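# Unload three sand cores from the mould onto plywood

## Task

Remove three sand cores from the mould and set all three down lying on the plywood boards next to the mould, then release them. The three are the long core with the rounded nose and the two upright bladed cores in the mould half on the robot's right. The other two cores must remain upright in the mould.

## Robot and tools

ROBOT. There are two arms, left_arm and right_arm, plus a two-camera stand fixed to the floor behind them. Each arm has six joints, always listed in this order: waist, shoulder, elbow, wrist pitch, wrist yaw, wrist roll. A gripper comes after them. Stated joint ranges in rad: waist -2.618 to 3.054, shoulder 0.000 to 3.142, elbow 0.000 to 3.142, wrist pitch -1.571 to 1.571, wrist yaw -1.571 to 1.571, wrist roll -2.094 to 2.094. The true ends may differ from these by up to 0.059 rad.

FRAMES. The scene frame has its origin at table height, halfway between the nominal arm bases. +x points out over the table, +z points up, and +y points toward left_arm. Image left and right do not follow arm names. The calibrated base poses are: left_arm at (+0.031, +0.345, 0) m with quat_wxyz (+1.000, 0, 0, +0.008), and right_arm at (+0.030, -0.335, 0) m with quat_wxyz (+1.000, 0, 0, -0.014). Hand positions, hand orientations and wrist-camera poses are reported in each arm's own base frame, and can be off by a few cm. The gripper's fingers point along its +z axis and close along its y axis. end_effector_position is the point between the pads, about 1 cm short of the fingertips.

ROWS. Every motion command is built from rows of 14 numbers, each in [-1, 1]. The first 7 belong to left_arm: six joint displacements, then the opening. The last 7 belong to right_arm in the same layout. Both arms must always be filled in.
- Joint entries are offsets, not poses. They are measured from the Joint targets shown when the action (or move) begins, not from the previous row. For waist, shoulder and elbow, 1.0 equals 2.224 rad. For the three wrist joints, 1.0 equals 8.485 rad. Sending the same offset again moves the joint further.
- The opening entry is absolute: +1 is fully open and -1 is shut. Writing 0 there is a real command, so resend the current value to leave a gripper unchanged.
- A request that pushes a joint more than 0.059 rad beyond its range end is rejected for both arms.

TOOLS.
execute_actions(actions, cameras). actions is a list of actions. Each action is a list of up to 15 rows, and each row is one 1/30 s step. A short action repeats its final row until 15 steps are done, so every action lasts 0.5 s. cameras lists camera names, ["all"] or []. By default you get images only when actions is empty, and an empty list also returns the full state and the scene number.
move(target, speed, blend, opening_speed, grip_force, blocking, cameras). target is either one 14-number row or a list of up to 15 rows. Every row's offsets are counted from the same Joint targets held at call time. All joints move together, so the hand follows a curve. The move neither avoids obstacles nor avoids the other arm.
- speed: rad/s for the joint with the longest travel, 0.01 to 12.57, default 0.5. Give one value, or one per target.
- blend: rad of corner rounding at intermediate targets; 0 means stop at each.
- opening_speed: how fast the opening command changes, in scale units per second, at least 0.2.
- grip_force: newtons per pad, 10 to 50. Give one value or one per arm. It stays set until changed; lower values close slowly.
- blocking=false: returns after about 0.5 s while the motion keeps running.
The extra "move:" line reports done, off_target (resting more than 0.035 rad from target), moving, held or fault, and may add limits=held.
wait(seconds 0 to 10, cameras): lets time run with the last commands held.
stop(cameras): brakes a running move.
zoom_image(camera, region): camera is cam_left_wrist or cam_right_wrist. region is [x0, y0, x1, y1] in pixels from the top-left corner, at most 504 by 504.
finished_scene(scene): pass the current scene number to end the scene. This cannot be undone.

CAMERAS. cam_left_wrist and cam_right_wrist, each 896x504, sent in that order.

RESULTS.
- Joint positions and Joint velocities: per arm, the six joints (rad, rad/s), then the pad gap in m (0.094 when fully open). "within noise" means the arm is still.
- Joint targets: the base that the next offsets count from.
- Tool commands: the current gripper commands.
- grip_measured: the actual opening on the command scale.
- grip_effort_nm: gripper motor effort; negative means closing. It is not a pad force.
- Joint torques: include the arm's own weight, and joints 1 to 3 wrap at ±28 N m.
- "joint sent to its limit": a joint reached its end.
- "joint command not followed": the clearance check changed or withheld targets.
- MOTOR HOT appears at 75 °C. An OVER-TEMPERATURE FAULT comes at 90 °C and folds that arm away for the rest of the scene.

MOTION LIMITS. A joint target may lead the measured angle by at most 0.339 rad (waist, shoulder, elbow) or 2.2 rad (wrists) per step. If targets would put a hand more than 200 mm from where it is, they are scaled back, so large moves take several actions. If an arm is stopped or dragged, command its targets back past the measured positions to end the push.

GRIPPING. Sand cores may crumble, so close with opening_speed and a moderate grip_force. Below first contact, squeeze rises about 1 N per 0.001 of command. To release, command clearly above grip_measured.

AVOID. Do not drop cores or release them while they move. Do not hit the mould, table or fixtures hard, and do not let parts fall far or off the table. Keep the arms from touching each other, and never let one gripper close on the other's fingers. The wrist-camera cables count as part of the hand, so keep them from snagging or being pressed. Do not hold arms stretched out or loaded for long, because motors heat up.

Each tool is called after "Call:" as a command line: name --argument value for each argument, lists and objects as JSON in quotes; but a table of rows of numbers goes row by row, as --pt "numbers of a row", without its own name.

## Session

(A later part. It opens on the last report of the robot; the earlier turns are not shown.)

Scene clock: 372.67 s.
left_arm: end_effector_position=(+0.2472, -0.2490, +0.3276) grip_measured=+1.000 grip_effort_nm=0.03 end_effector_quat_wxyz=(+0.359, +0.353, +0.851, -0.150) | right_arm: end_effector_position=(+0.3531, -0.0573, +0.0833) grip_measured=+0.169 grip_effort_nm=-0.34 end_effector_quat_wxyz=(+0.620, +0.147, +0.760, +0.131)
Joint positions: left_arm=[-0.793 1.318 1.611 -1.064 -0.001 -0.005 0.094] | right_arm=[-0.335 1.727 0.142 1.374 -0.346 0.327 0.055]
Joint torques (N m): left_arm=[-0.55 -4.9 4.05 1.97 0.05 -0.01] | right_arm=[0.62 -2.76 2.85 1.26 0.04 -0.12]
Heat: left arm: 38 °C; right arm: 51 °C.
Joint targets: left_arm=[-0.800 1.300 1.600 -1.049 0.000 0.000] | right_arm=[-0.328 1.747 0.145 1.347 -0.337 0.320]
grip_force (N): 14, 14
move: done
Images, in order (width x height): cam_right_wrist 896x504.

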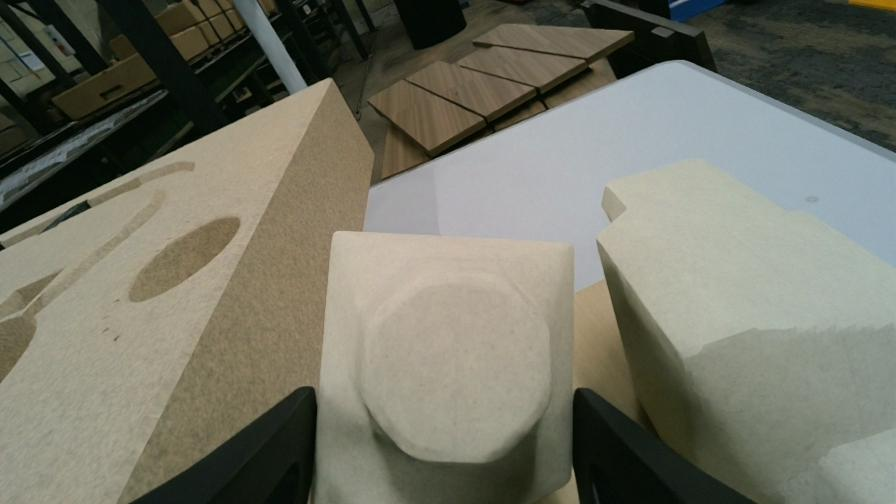

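Call:
move --target '[0,0,0,0,0,0,1,0,0.04,0,-0.004,0,0,-0.3]' --speed 0.06 --cameras '["cam_right_wrist"]'

Call:
move --target '[0,0,0,0,0,0,1,0,0.03,0,-0.007,0,0,-0.3]' --speed 0.06 --cameras '["cam_right_wrist"]'

Scene clock: 377.87 s.
left_arm: end_effector_position=(+0.2472, -0.2490, +0.3276) grip_measured=+1.000 grip_effort_nm=0.03 end_effector_quat_wxyz=(+0.359, +0.353, +0.851, -0.150) | right_arm: end_effector_position=(+0.3500, -0.0525, +0.0524) grip_measured=+0.169 grip_effort_nm=-0.34 end_effector_quat_wxyz=(+0.581, +0.158, +0.785, +0.144)
Joint positions: left_arm=[-0.793 1.318 1.611 -1.064 -0.001 -0.005 0.094] | right_arm=[-0.332 1.819 0.148 1.364 -0.36 0.33 0.055]
Joint torques (N m): left_arm=[-0.57 -4.94 3.93 1.96 0.05 -0.03] | right_arm=[0.32 -3.28 1.99 1.02 0.15 -0.15]
Heat: left arm: 38 °C; right arm: 49 °C.
Joint targets: left_arm=[-0.800 1.300 1.600 -1.049 0.000 0.000] | right_arm=[-0.328 1.836 0.145 1.313 -0.337 0.320]
grip_force (N): 14, 14
move: off_target (right_arm); right_arm: the wrist pitch is farthest, 0.051 rad from its target
Images, in order (width x height): cam_right_wrist 896x504.

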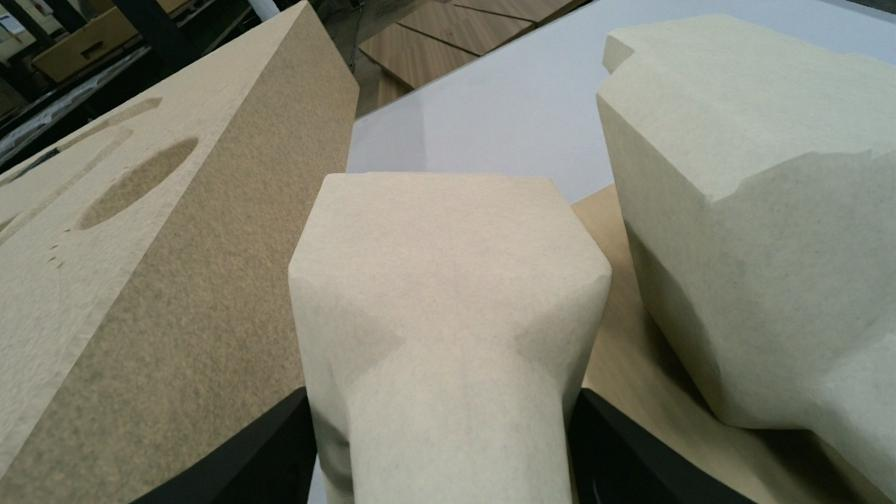

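Scene clock: 379.27 s.
left_arm: end_effector_position=(+0.2472, -0.2490, +0.3276) grip_measured=+1.000 grip_effort_nm=0.03 end_effector_quat_wxyz=(+0.359, +0.353, +0.851, -0.150) | right_arm: end_effector_position=(+0.3487, -0.0510, +0.0436) grip_measured=+0.169 grip_effort_nm=-0.34 end_effector_quat_wxyz=(+0.574, +0.154, +0.791, +0.143)
Joint positions: left_arm=[-0.793 1.318 1.611 -1.064 -0.001 -0.005 0.094] | right_arm=[-0.332 1.864 0.148 1.39 -0.365 0.315 0.055]
Joint torques (N m): left_arm=[-0.61 -4.9 4.03 1.98 0.05 0] | right_arm=[0.31 -1.81 1.74 0.26 0.21 0.03]
Heat: left arm: 38 °C; right arm: 48 °C.
Joint targets: left_arm=[-0.800 1.300 1.600 -1.049 0.000 0.000] | right_arm=[-0.328 1.902 0.145 1.254 -0.337 0.320]
grip_force (N): 14, 14
move: off_target (right_arm); right_arm: the wrist pitch is farthest, 0.136 rad from its target
Images, in order (width x height): cam_right_wrist 896x504.

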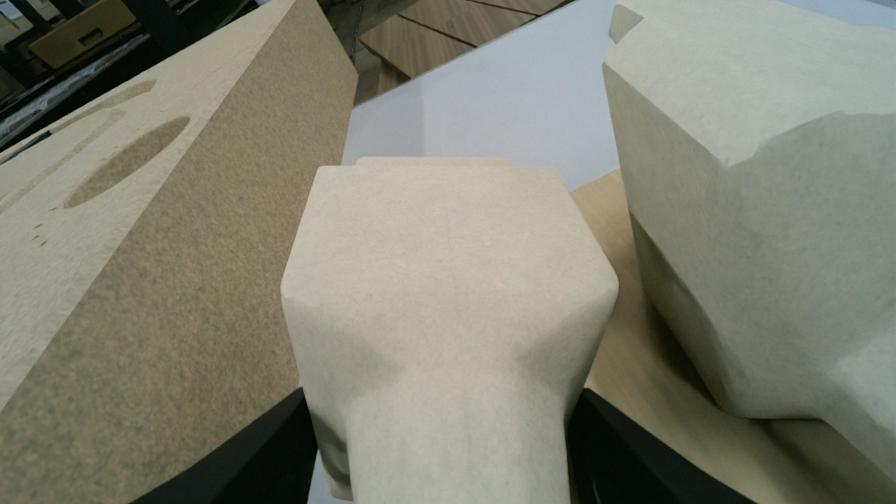

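Call:
move --pt "0 0 0 0 0 0 1 0 -0.012 0 0.007 0 0 -0.3" --pt "0 0 0 0 0 0 1 0 -0.012 0 0.007 0 0 0.3" --speed 0.1 --opening_speed 0.2 --cameras '["cam_right_wrist"]'

Scene clock: 386.23 s.
left_arm: end_effector_position=(+0.2472, -0.2490, +0.3276) grip_measured=+1.000 grip_effort_nm=0.03 end_effector_quat_wxyz=(+0.359, +0.353, +0.851, -0.150) | right_arm: end_effector_position=(+0.3496, -0.0519, +0.0461) grip_measured=+0.296 grip_effort_nm=0.22 end_effector_quat_wxyz=(+0.579, +0.153, +0.788, +0.140)
Joint positions: left_arm=[-0.793 1.318 1.611 -1.064 -0.001 -0.005 0.094] | right_arm=[-0.332 1.864 0.148 1.401 -0.361 0.314 0.061]
Joint torques (N m): left_arm=[-0.58 -4.96 4.08 1.96 0.05 -0.02] | right_arm=[0.25 -3.79 1.77 0.69 0.16 0.02]
Heat: left arm: 38 °C; right arm: 45 °C.
Joint targets: left_arm=[-0.800 1.300 1.600 -1.049 0.000 0.000] | right_arm=[-0.328 1.876 0.145 1.313 -0.338 0.320]
grip_force (N): 14, 14
move: off_target (right_arm); target 2's new numbers were sent with right_arm's wrist pitch 0.082 rad from that target; right_arm: the wrist pitch is farthest, 0.088 rad from its target
Images, in order (width x height): cam_right_wrist 896x504.

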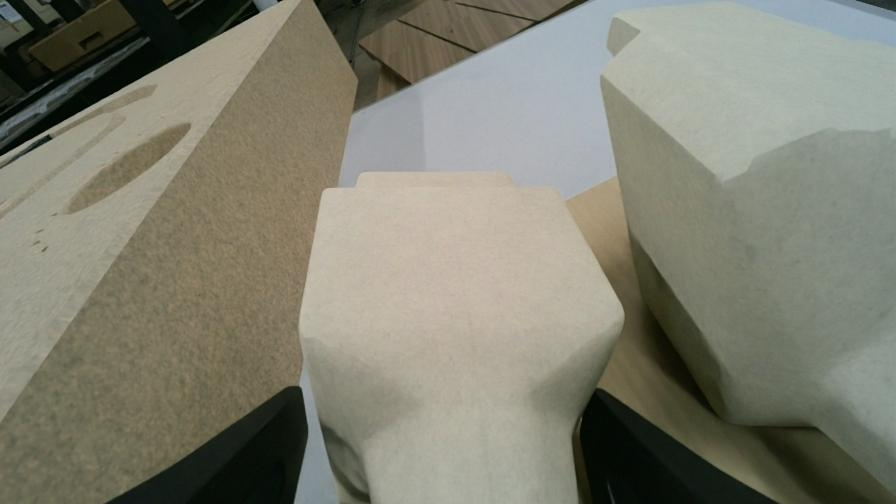

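Call:
move --pt "0 0 0 0 0 0 1 0 0 0 0 0 0 0.45" --pt "0 0 0 0 0 0 1 -0.018 -0.04 0 0 0 0 0.45" --speed 0.08 --opening_speed 0.2 --cameras '["cam_right_wrist"]'

Scene clock: 394.67 s.
left_arm: end_effector_position=(+0.2472, -0.2490, +0.3276) grip_measured=+1.000 grip_effort_nm=0.03 end_effector_quat_wxyz=(+0.359, +0.353, +0.851, -0.150) | right_arm: end_effector_position=(+0.3471, -0.0618, +0.0492) grip_measured=+0.447 grip_effort_nm=0.17 end_effector_quat_wxyz=(+0.576, +0.169, +0.789, +0.132)
Joint positions: left_arm=[-0.793 1.318 1.611 -1.064 -0.001 -0.005 0.094] | right_arm=[-0.356 1.806 0.148 1.332 -0.352 0.32 0.068]
Joint torques (N m): left_arm=[-0.53 -4.85 4.01 1.98 0.05 0] | right_arm=[-1.06 -6.11 2.03 1.31 0.08 -0.03]
Heat: left arm: 38 °C; right arm: 44 °C.
Joint targets: left_arm=[-0.800 1.300 1.600 -1.049 0.000 0.000] | right_arm=[-0.368 1.787 0.145 1.313 -0.337 0.320]
grip_force (N): 14, 14
move: done
Images, in order (width x height): cam_right_wrist 896x504.

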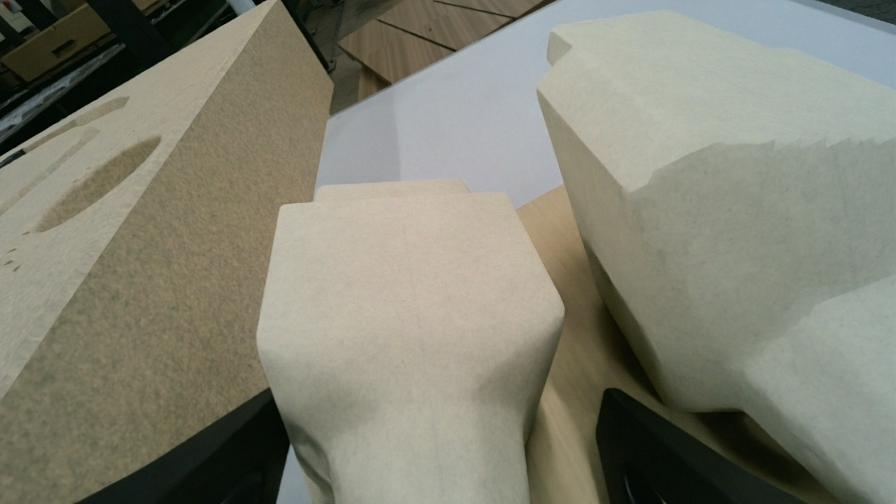

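Call:
move --pt "0 0 0 0 0 0 1 0.003 -0.03 0 0 0 0 0.45" --pt "0 0 0 0 0 0 1 -0.006 -0.09 0 0 0 0 0.45" --pt "0 0 0 0 0 0 1 -0.01 -0.3 0.02 -0.02 0 0 0.45" --speed 0.1 --blend 0.01 --cameras '["cam_right_wrist"]'

Scene clock: 404.53 s.
left_arm: end_effector_position=(+0.2472, -0.2490, +0.3276) grip_measured=+1.000 grip_effort_nm=0.03 end_effector_quat_wxyz=(+0.359, +0.353, +0.851, -0.150) | right_arm: end_effector_position=(+0.3315, -0.0665, +0.2316) grip_measured=+0.447 grip_effort_nm=0.17 end_effector_quat_wxyz=(+0.759, +0.094, +0.639, +0.088)
Joint positions: left_arm=[-0.793 1.318 1.611 -1.064 -0.001 -0.005 0.094] | right_arm=[-0.383 1.135 0.162 1.151 -0.346 0.323 0.068]
Joint torques (N m): left_arm=[-0.53 -4.92 4.07 1.96 0.04 0] | right_arm=[-0.62 -3.22 7.42 1.36 0.1 -0.07]
Heat: left arm: 38 °C; right arm: 44 °C.
Joint targets: left_arm=[-0.800 1.300 1.600 -1.049 0.000 0.000] | right_arm=[-0.390 1.119 0.190 1.143 -0.337 0.320]
grip_force (N): 14, 14
move: done
Images, in order (width x height): cam_right_wrist 896x504.

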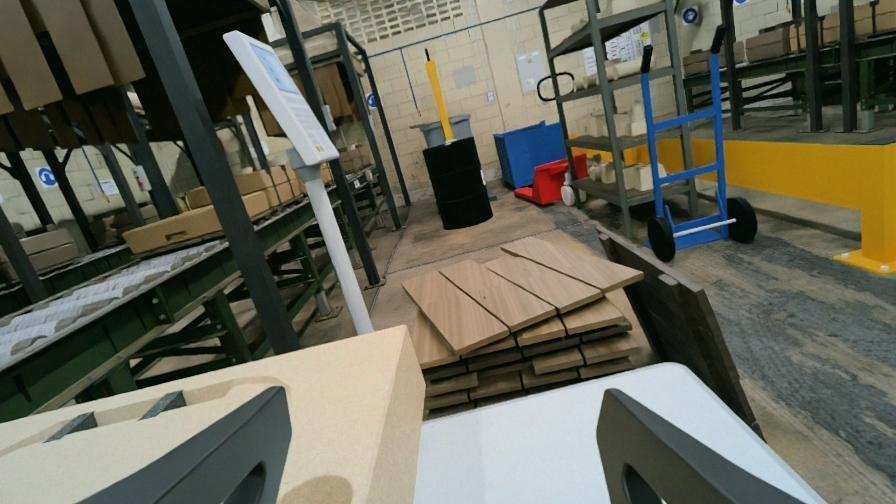

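Call:
move --target '[0.063,0.3332,0.2181,-0.0064,-0.0414,-0.0648,1,0.018,0.0814,0.634,-0.2879,0.0397,-0.0377,1]' --cameras '["all"]'

Scene clock: 430.97 s.
left_arm: end_effector_position=(+0.4254, -0.2594, +0.2140) grip_measured=+1.000 grip_effort_nm=0.03 end_effector_quat_wxyz=(+0.294, +0.019, +0.956, -0.009) | right_arm: end_effector_position=(+0.2822, -0.1031, +0.2863) grip_measured=+0.997 grip_effort_nm=0.18 end_effector_quat_wxyz=(+0.275, +0.174, +0.944, -0.045)
Joint positions: left_arm=[-0.668 2.022 2.057 -1.099 -0.331 -0.54 0.094] | right_arm=[-0.358 1.293 1.573 -1.286 -0.006 0.008 0.094]
Joint torques (N m): left_arm=[0.57 -8.18 7.45 1.3 -0.42 -0.17] | right_arm=[0.62 -2.55 7.35 0.85 0.04 -0.13]
Heat: left arm: 38 °C; right arm: 43 °C.
Joint targets: left_arm=[-0.660 2.041 2.086 -1.104 -0.351 -0.550] | right_arm=[-0.350 1.300 1.600 -1.300 0.000 0.000]
grip_force (N): 14, 14
move: done

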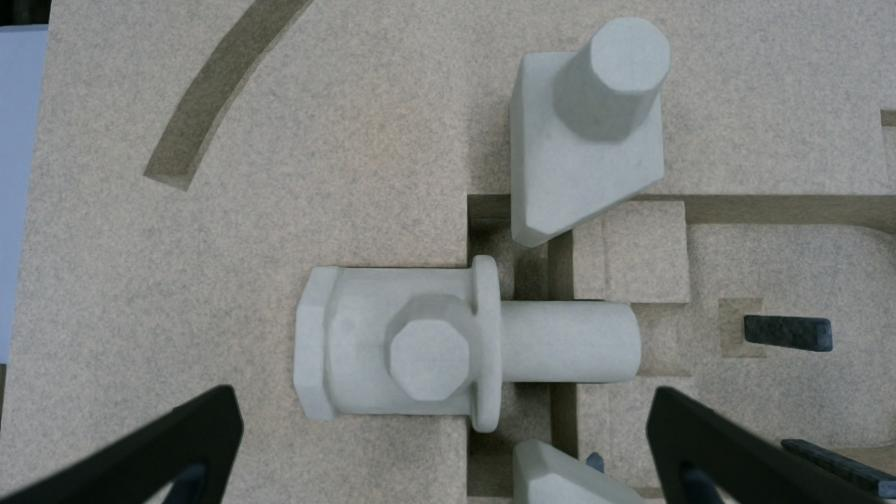

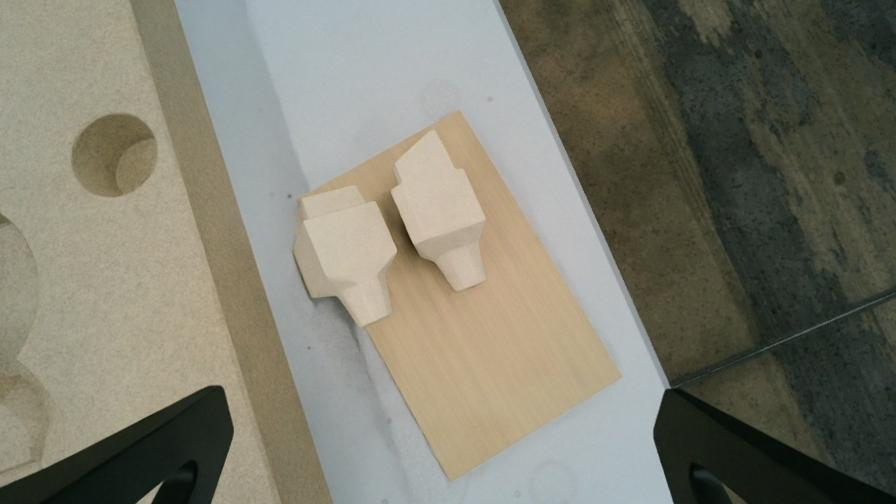

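Call:
move --pt "0.0081 -0.004 -0.0607 0.0147 0 -0.0021 1 0 0 0 0 0 0 1" --pt "0.0081 -0.009 -0.1169 0.0282 0 -0.0021 1 0 0 0 0 0 0 1" --speed 0.15 --blend 0.02 --cameras '["cam_left_wrist"]'

Scene clock: 442.90 s.
left_arm: end_effector_position=(+0.4365, -0.2562, +0.1577) grip_measured=+1.000 grip_effort_nm=0.03 end_effector_quat_wxyz=(+0.292, +0.002, +0.956, -0.007) | right_arm: end_effector_position=(+0.2821, -0.1031, +0.2862) grip_measured=+0.997 grip_effort_nm=0.18 end_effector_quat_wxyz=(+0.275, +0.173, +0.945, -0.045)
Joint positions: left_arm=[-0.649 2.022 1.833 -0.88 -0.332 -0.558 0.094] | right_arm=[-0.358 1.293 1.573 -1.286 -0.006 0.008 0.094]
Joint torques (N m): left_arm=[0.51 -9.77 4.67 1.52 -0.38 -0.16] | right_arm=[0.62 -2.54 7.34 0.85 0.05 -0.12]
Heat: left arm: 38 °C; right arm: 43 °C.
Joint targets: left_arm=[-0.642 2.021 1.825 -0.864 -0.351 -0.568] | right_arm=[-0.350 1.300 1.600 -1.300 -0.001 0.000]
grip_force (N): 14, 14
move: done
Images, in order (width x height): cam_left_wrist 896x504.

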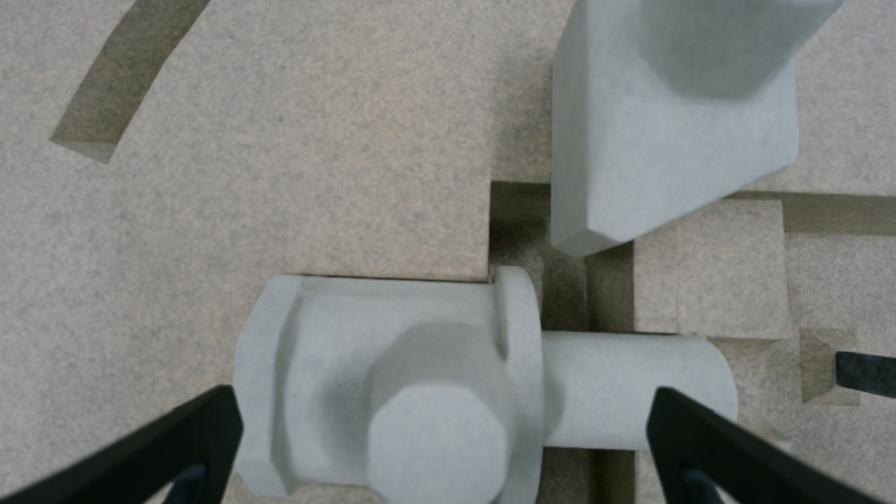

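Call:
move --target '[0,0,0,0,0,0,-0.7,0,0,0,0,0,0,1]' --opening_speed 0.4 --grip_force 35 --cameras '["cam_left_wrist"]'

Scene clock: 451.27 s.
left_arm: end_effector_position=(+0.4368, -0.2553, +0.1579) grip_measured=-0.293 grip_effort_nm=-0.72 end_effector_quat_wxyz=(+0.293, +0.002, +0.956, -0.005) | right_arm: end_effector_position=(+0.2821, -0.1031, +0.2862) grip_measured=+0.997 grip_effort_nm=0.18 end_effector_quat_wxyz=(+0.275, +0.173, +0.945, -0.045)
Joint positions: left_arm=[-0.649 2.022 1.833 -0.881 -0.337 -0.559 0.033] | right_arm=[-0.358 1.293 1.573 -1.286 -0.006 0.008 0.094]
Joint torques (N m): left_arm=[0.51 -9.85 4.71 1.56 -0.36 -0.16] | right_arm=[0.61 -2.54 7.34 0.84 0.05 -0.12]
Heat: left arm: 37 °C; right arm: 42 °C.
Joint targets: left_arm=[-0.642 2.021 1.825 -0.865 -0.351 -0.567] | right_arm=[-0.350 1.300 1.600 -1.300 -0.001 0.000]
grip_force (N): 35, 35
move: done
Images, in order (width x height): cam_left_wrist 896x504.

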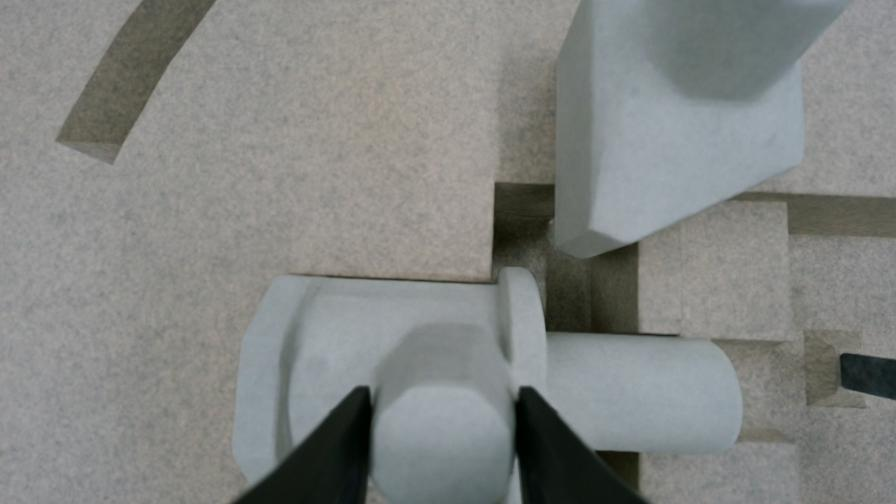

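Call:
move --pt "0 0.005 0.0567 -0.0134 0 0 -0.7 0 0 0 0 0 0 1" --pt "0 0.0247 0.1497 -0.0326 0 0 -0.7 0 0 0 0 0 0 1" --pt "0 0.0594 0.2635 -0.0534 0 0 -0.7 0 0 0 0 0 0 1" --speed 0.15 --blend 0.02 --cameras '["cam_left_wrist"]'

Scene clock: 460.50 s.
left_arm: end_effector_position=(+0.4250, -0.2505, +0.2224) grip_measured=-0.294 grip_effort_nm=-0.72 end_effector_quat_wxyz=(+0.249, +0.009, +0.968, +0.012) | right_arm: end_effector_position=(+0.2821, -0.1031, +0.2862) grip_measured=+0.997 grip_effort_nm=0.18 end_effector_quat_wxyz=(+0.275, +0.173, +0.945, -0.045)
Joint positions: left_arm=[-0.647 2.161 2.359 -1.366 -0.311 -0.565 0.033] | right_arm=[-0.358 1.293 1.573 -1.286 -0.006 0.008 0.094]
Joint torques (N m): left_arm=[0.39 -10.56 9.1 1.72 -0.64 -0.1] | right_arm=[0.65 -2.55 7.34 0.84 0.05 -0.12]
Heat: left arm: 37 °C; right arm: 42 °C.
Joint targets: left_arm=[-0.642 2.154 2.411 -1.317 -0.351 -0.568] | right_arm=[-0.350 1.300 1.600 -1.300 -0.001 0.000]
grip_force (N): 35, 35
move: off_target (left_arm); left_arm: the elbow is farthest, 0.052 rad from its target
Images, in order (width x height): cam_left_wrist 896x504.

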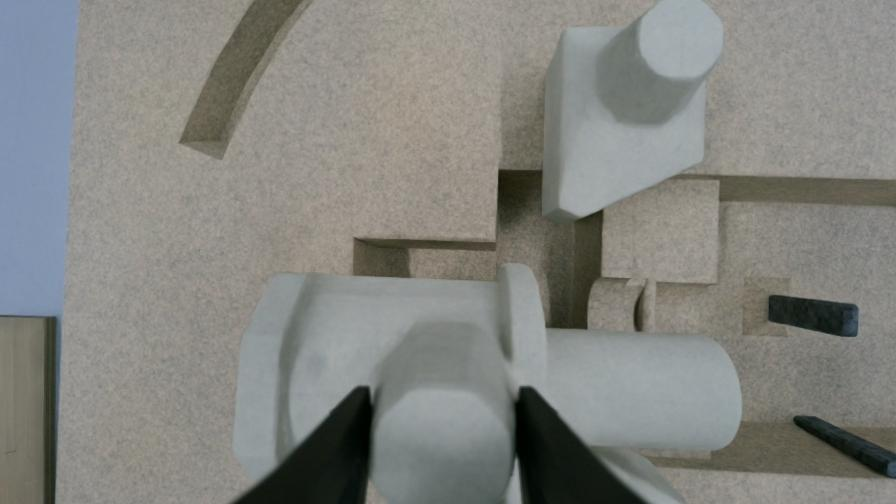

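Call:
move --target '[0.0794,-0.138,-0.1475,0.0086,0.0118,0.0227,-0.7,0,0,0,0,0,0,1]' --speed 0.15 --cameras '["cam_left_wrist"]'

Scene clock: 474.83 s.
left_arm: end_effector_position=(+0.4134, -0.1640, +0.2334) grip_measured=-0.294 grip_effort_nm=-0.72 end_effector_quat_wxyz=(+0.226, +0.021, +0.974, +0.019) | right_arm: end_effector_position=(+0.2821, -0.1031, +0.2862) grip_measured=+0.997 grip_effort_nm=0.18 end_effector_quat_wxyz=(+0.275, +0.173, +0.945, -0.045)
Joint positions: left_arm=[-0.471 1.93 2.072 -1.311 -0.226 -0.381 0.033] | right_arm=[-0.358 1.293 1.573 -1.286 -0.006 0.008 0.094]
Joint torques (N m): left_arm=[0.38 -14.87 5.67 1.92 -0.4 0.02] | right_arm=[0.62 -2.54 7.34 0.84 0.04 -0.13]
Heat: left arm: 39 °C; right arm: 41 °C.
Joint targets: left_arm=[-0.465 1.846 2.084 -1.245 -0.251 -0.375] | right_arm=[-0.350 1.300 1.600 -1.300 -0.001 0.000]
grip_force (N): 35, 35
move: off_target (left_arm); left_arm: the shoulder is farthest, 0.083 rad from its target
Images, in order (width x height): cam_left_wrist 896x504.

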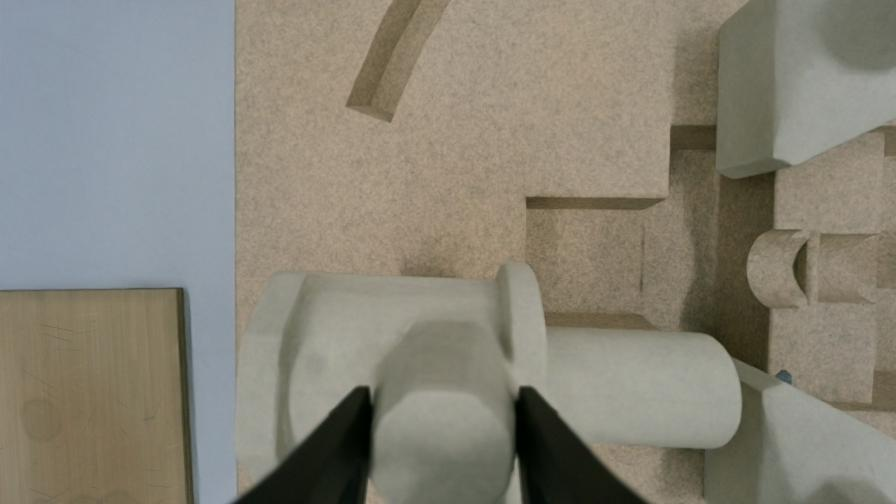

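Call:
move --target '[0.3359,-0.2815,-0.3354,0.0289,-0.0034,-0.0057,-0.7,0,0,0,0,0,0,1]' --speed 0.3 --cameras '["cam_left_wrist"]'

Scene clock: 489.47 s.
left_arm: end_effector_position=(+0.2836, +0.1275, +0.2312) grip_measured=-0.293 grip_effort_nm=-0.72 end_effector_quat_wxyz=(+0.267, -0.355, +0.890, +0.100) | right_arm: end_effector_position=(+0.2821, -0.1031, +0.2862) grip_measured=+0.997 grip_effort_nm=0.18 end_effector_quat_wxyz=(+0.275, +0.173, +0.945, -0.045)
Joint positions: left_arm=[0.277 1.272 1.322 -1.091 -0.246 -0.415 0.033] | right_arm=[-0.358 1.293 1.573 -1.286 -0.006 0.008 0.094]
Joint torques (N m): left_arm=[0.38 -7.43 6.39 2.42 -0.53 -0.16] | right_arm=[0.64 -2.52 7.31 0.85 0.05 -0.12]
Heat: left arm: 41 °C; right arm: 41 °C.
Joint targets: left_arm=[0.282 1.220 1.337 -1.000 -0.280 -0.423] | right_arm=[-0.350 1.300 1.600 -1.300 -0.001 0.000]
grip_force (N): 35, 35
move: off_target (left_arm); left_arm: the wrist pitch is farthest, 0.092 rad from its target
Images, in order (width x height): cam_left_wrist 896x504.

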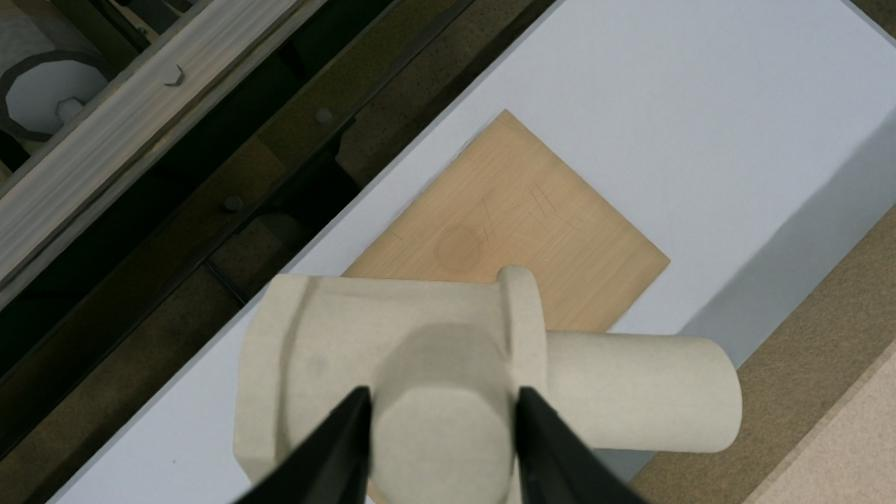

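Call:
move --pt "0 -0.0045 -0.1497 0.0342 0 0 -0.7 0 0 0 0 0 0 1" --pt "0 -0.009 -0.214 0.0519 0 0 -0.7 0 0 0 0 0 0 1" --speed 0.2 --blend 0.02 --cameras '["cam_left_wrist"]'

Scene clock: 498.13 s.
left_arm: end_effector_position=(+0.2832, +0.1280, +0.1183) grip_measured=-0.293 grip_effort_nm=-0.72 end_effector_quat_wxyz=(+0.266, -0.356, +0.890, +0.102) | right_arm: end_effector_position=(+0.2821, -0.1031, +0.2862) grip_measured=+0.997 grip_effort_nm=0.18 end_effector_quat_wxyz=(+0.275, +0.173, +0.945, -0.045)
Joint positions: left_arm=[0.277 1.244 0.851 -0.652 -0.25 -0.416 0.033] | right_arm=[-0.358 1.293 1.573 -1.286 -0.006 0.008 0.094]
Joint torques (N m): left_arm=[0.34 -6.57 6.05 2.41 -0.47 -0.14] | right_arm=[0.64 -2.54 7.32 0.84 0.04 -0.13]
Heat: left arm: 40 °C; right arm: 41 °C.
Joint targets: left_arm=[0.282 1.201 0.861 -0.559 -0.280 -0.423] | right_arm=[-0.350 1.300 1.600 -1.300 -0.001 0.000]
grip_force (N): 35, 35
move: off_target (left_arm); left_arm: the wrist pitch is farthest, 0.092 rad from its target
Images, in order (width x height): cam_left_wrist 896x504.

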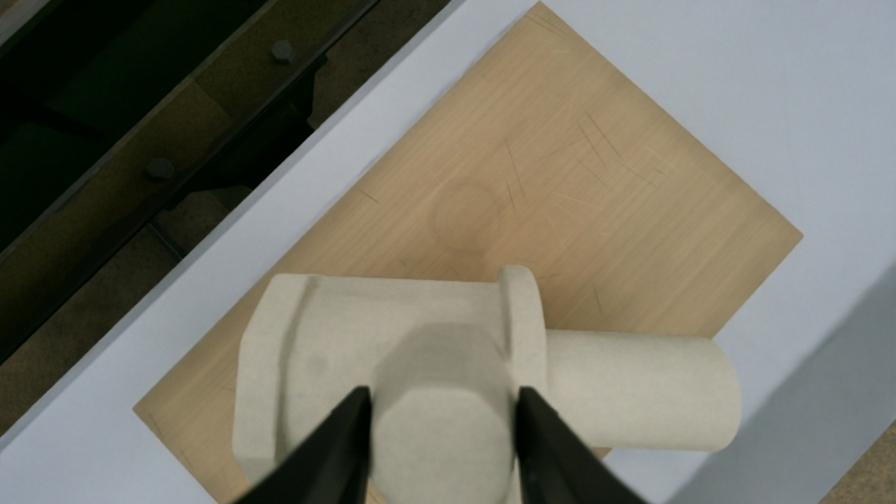

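Call:
move --target '[0,0.0076,-0.0369,0.0118,0,0,-0.7,0,0,0,0,0,0,1]' --speed 0.06 --cameras '["cam_left_wrist"]'

Scene clock: 508.30 s.
left_arm: end_effector_position=(+0.2908, +0.1368, +0.1175) grip_measured=-0.293 grip_effort_nm=-0.72 end_effector_quat_wxyz=(+0.303, -0.360, +0.875, +0.116) | right_arm: end_effector_position=(+0.2821, -0.1031, +0.2862) grip_measured=+0.997 grip_effort_nm=0.18 end_effector_quat_wxyz=(+0.275, +0.173, +0.945, -0.045)
Joint positions: left_arm=[0.277 1.23 0.791 -0.527 -0.287 -0.414 0.033] | right_arm=[-0.358 1.293 1.573 -1.286 -0.006 0.008 0.094]
Joint torques (N m): left_arm=[0.34 -4.18 4.31 2.28 -0.07 -0.16] | right_arm=[0.62 -2.54 7.35 0.85 0.05 -0.12]
Heat: left arm: 41 °C; right arm: 41 °C.
Joint targets: left_arm=[0.282 1.217 0.779 -0.459 -0.280 -0.423] | right_arm=[-0.350 1.300 1.600 -1.300 -0.001 0.000]
grip_force (N): 35, 35
move: off_target (left_arm); left_arm: the wrist pitch is farthest, 0.069 rad from its target
Images, in order (width x height): cam_left_wrist 896x504.

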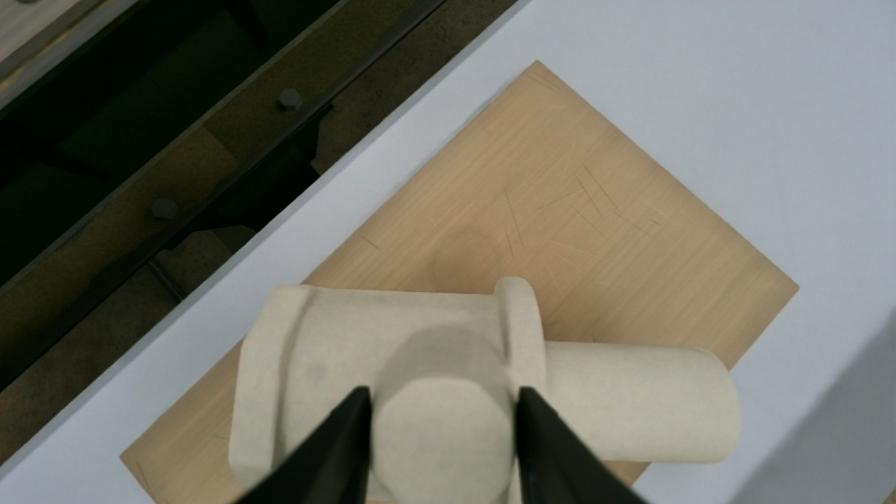

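Call:
move --target '[0,0,0,0,0,0,0.1,0,0,0,0,0,0,1]' --opening_speed 0.2 --cameras '["all"]'

Scene clock: 515.07 s.
left_arm: end_effector_position=(+0.2997, +0.1377, +0.1224) grip_measured=+0.098 grip_effort_nm=0.15 end_effector_quat_wxyz=(+0.324, -0.360, +0.868, +0.109) | right_arm: end_effector_position=(+0.2821, -0.1031, +0.2862) grip_measured=+0.997 grip_effort_nm=0.18 end_effector_quat_wxyz=(+0.275, +0.173, +0.945, -0.045)
Joint positions: left_arm=[0.277 1.23 0.786 -0.478 -0.278 -0.415 0.052] | right_arm=[-0.358 1.293 1.573 -1.286 -0.006 0.008 0.094]
Joint torques (N m): left_arm=[0.35 -4.15 4.71 1.8 -0.17 -0.14] | right_arm=[0.62 -2.55 7.34 0.85 0.05 -0.12]
Heat: left arm: 41 °C; right arm: 40 °C.
Joint targets: left_arm=[0.282 1.217 0.779 -0.459 -0.280 -0.423] | right_arm=[-0.350 1.300 1.600 -1.300 -0.001 0.000]
grip_force (N): 35, 35
move: done

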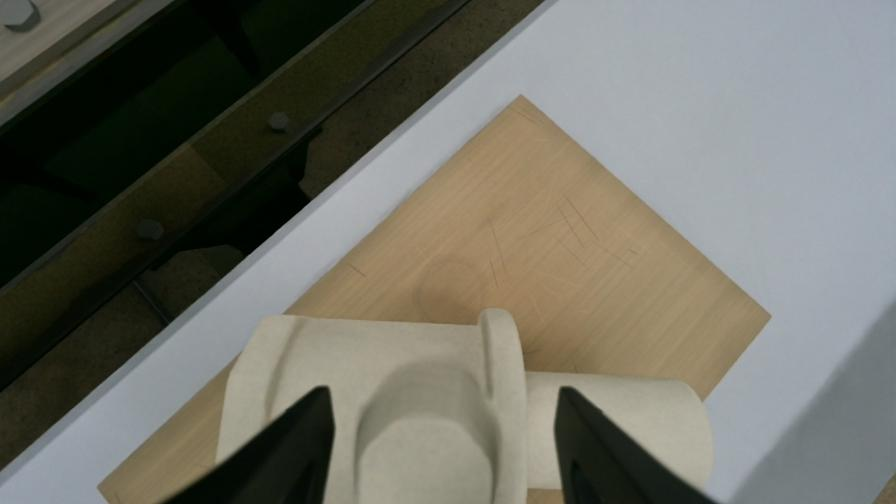

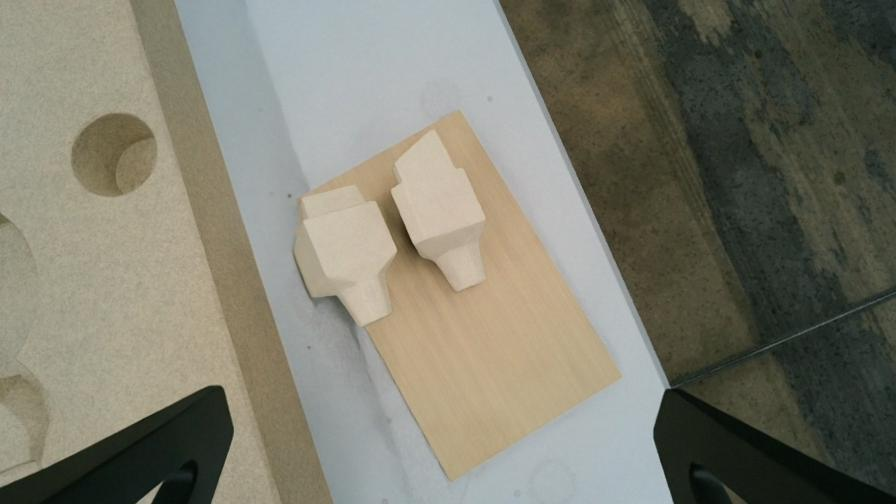

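Call:
move --pt "0 0.004 0.11 -0.024 0 0 0.1 0 0 0 0 0 0 1" --pt "0 0.05 0.33 -0.0872 0.02 0.04 1 0 0 0 0 0 0 1" --speed 0.3 --cameras '["all"]'

Scene clock: 521.83 s.
left_arm: end_effector_position=(+0.2971, +0.1073, +0.2626) grip_measured=+0.998 grip_effort_nm=0.15 end_effector_quat_wxyz=(+0.265, -0.190, +0.942, +0.081) | right_arm: end_effector_position=(+0.2821, -0.1031, +0.2862) grip_measured=+0.997 grip_effort_nm=0.18 end_effector_quat_wxyz=(+0.275, +0.173, +0.945, -0.045)
Joint positions: left_arm=[0.277 1.317 1.49 -1.194 -0.116 -0.089 0.094] | right_arm=[-0.358 1.293 1.573 -1.286 -0.006 0.008 0.094]
Joint torques (N m): left_arm=[0.36 -2.78 6.93 1.4 0.03 0.01] | right_arm=[0.61 -2.55 7.35 0.85 0.05 -0.12]
Heat: left arm: 40 °C; right arm: 40 °C.
Joint targets: left_arm=[0.282 1.329 1.513 -1.199 -0.110 -0.084] | right_arm=[-0.350 1.300 1.600 -1.300 -0.001 0.000]
grip_force (N): 35, 35
move: done

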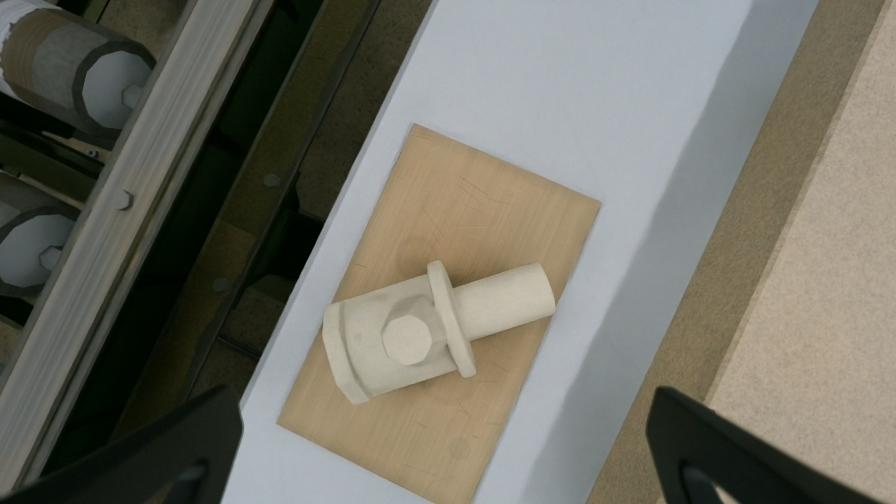

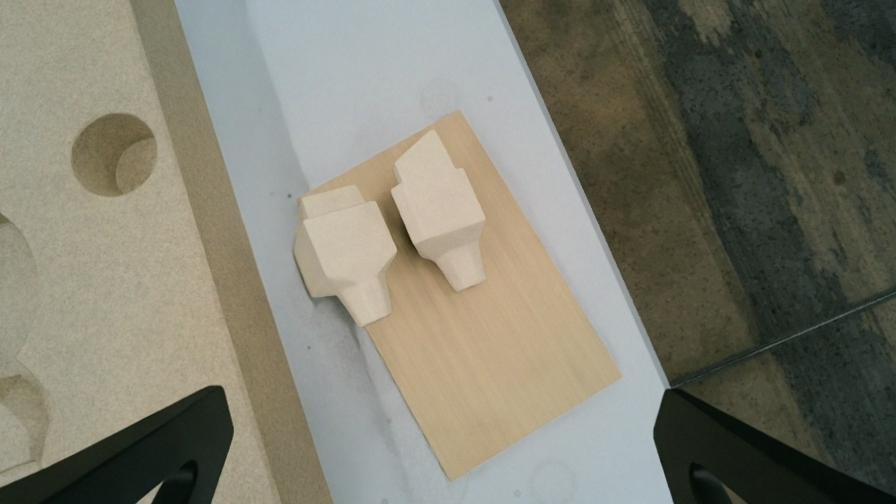

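Call:
finished_scene --scene 1

The scene is finished: the task was done.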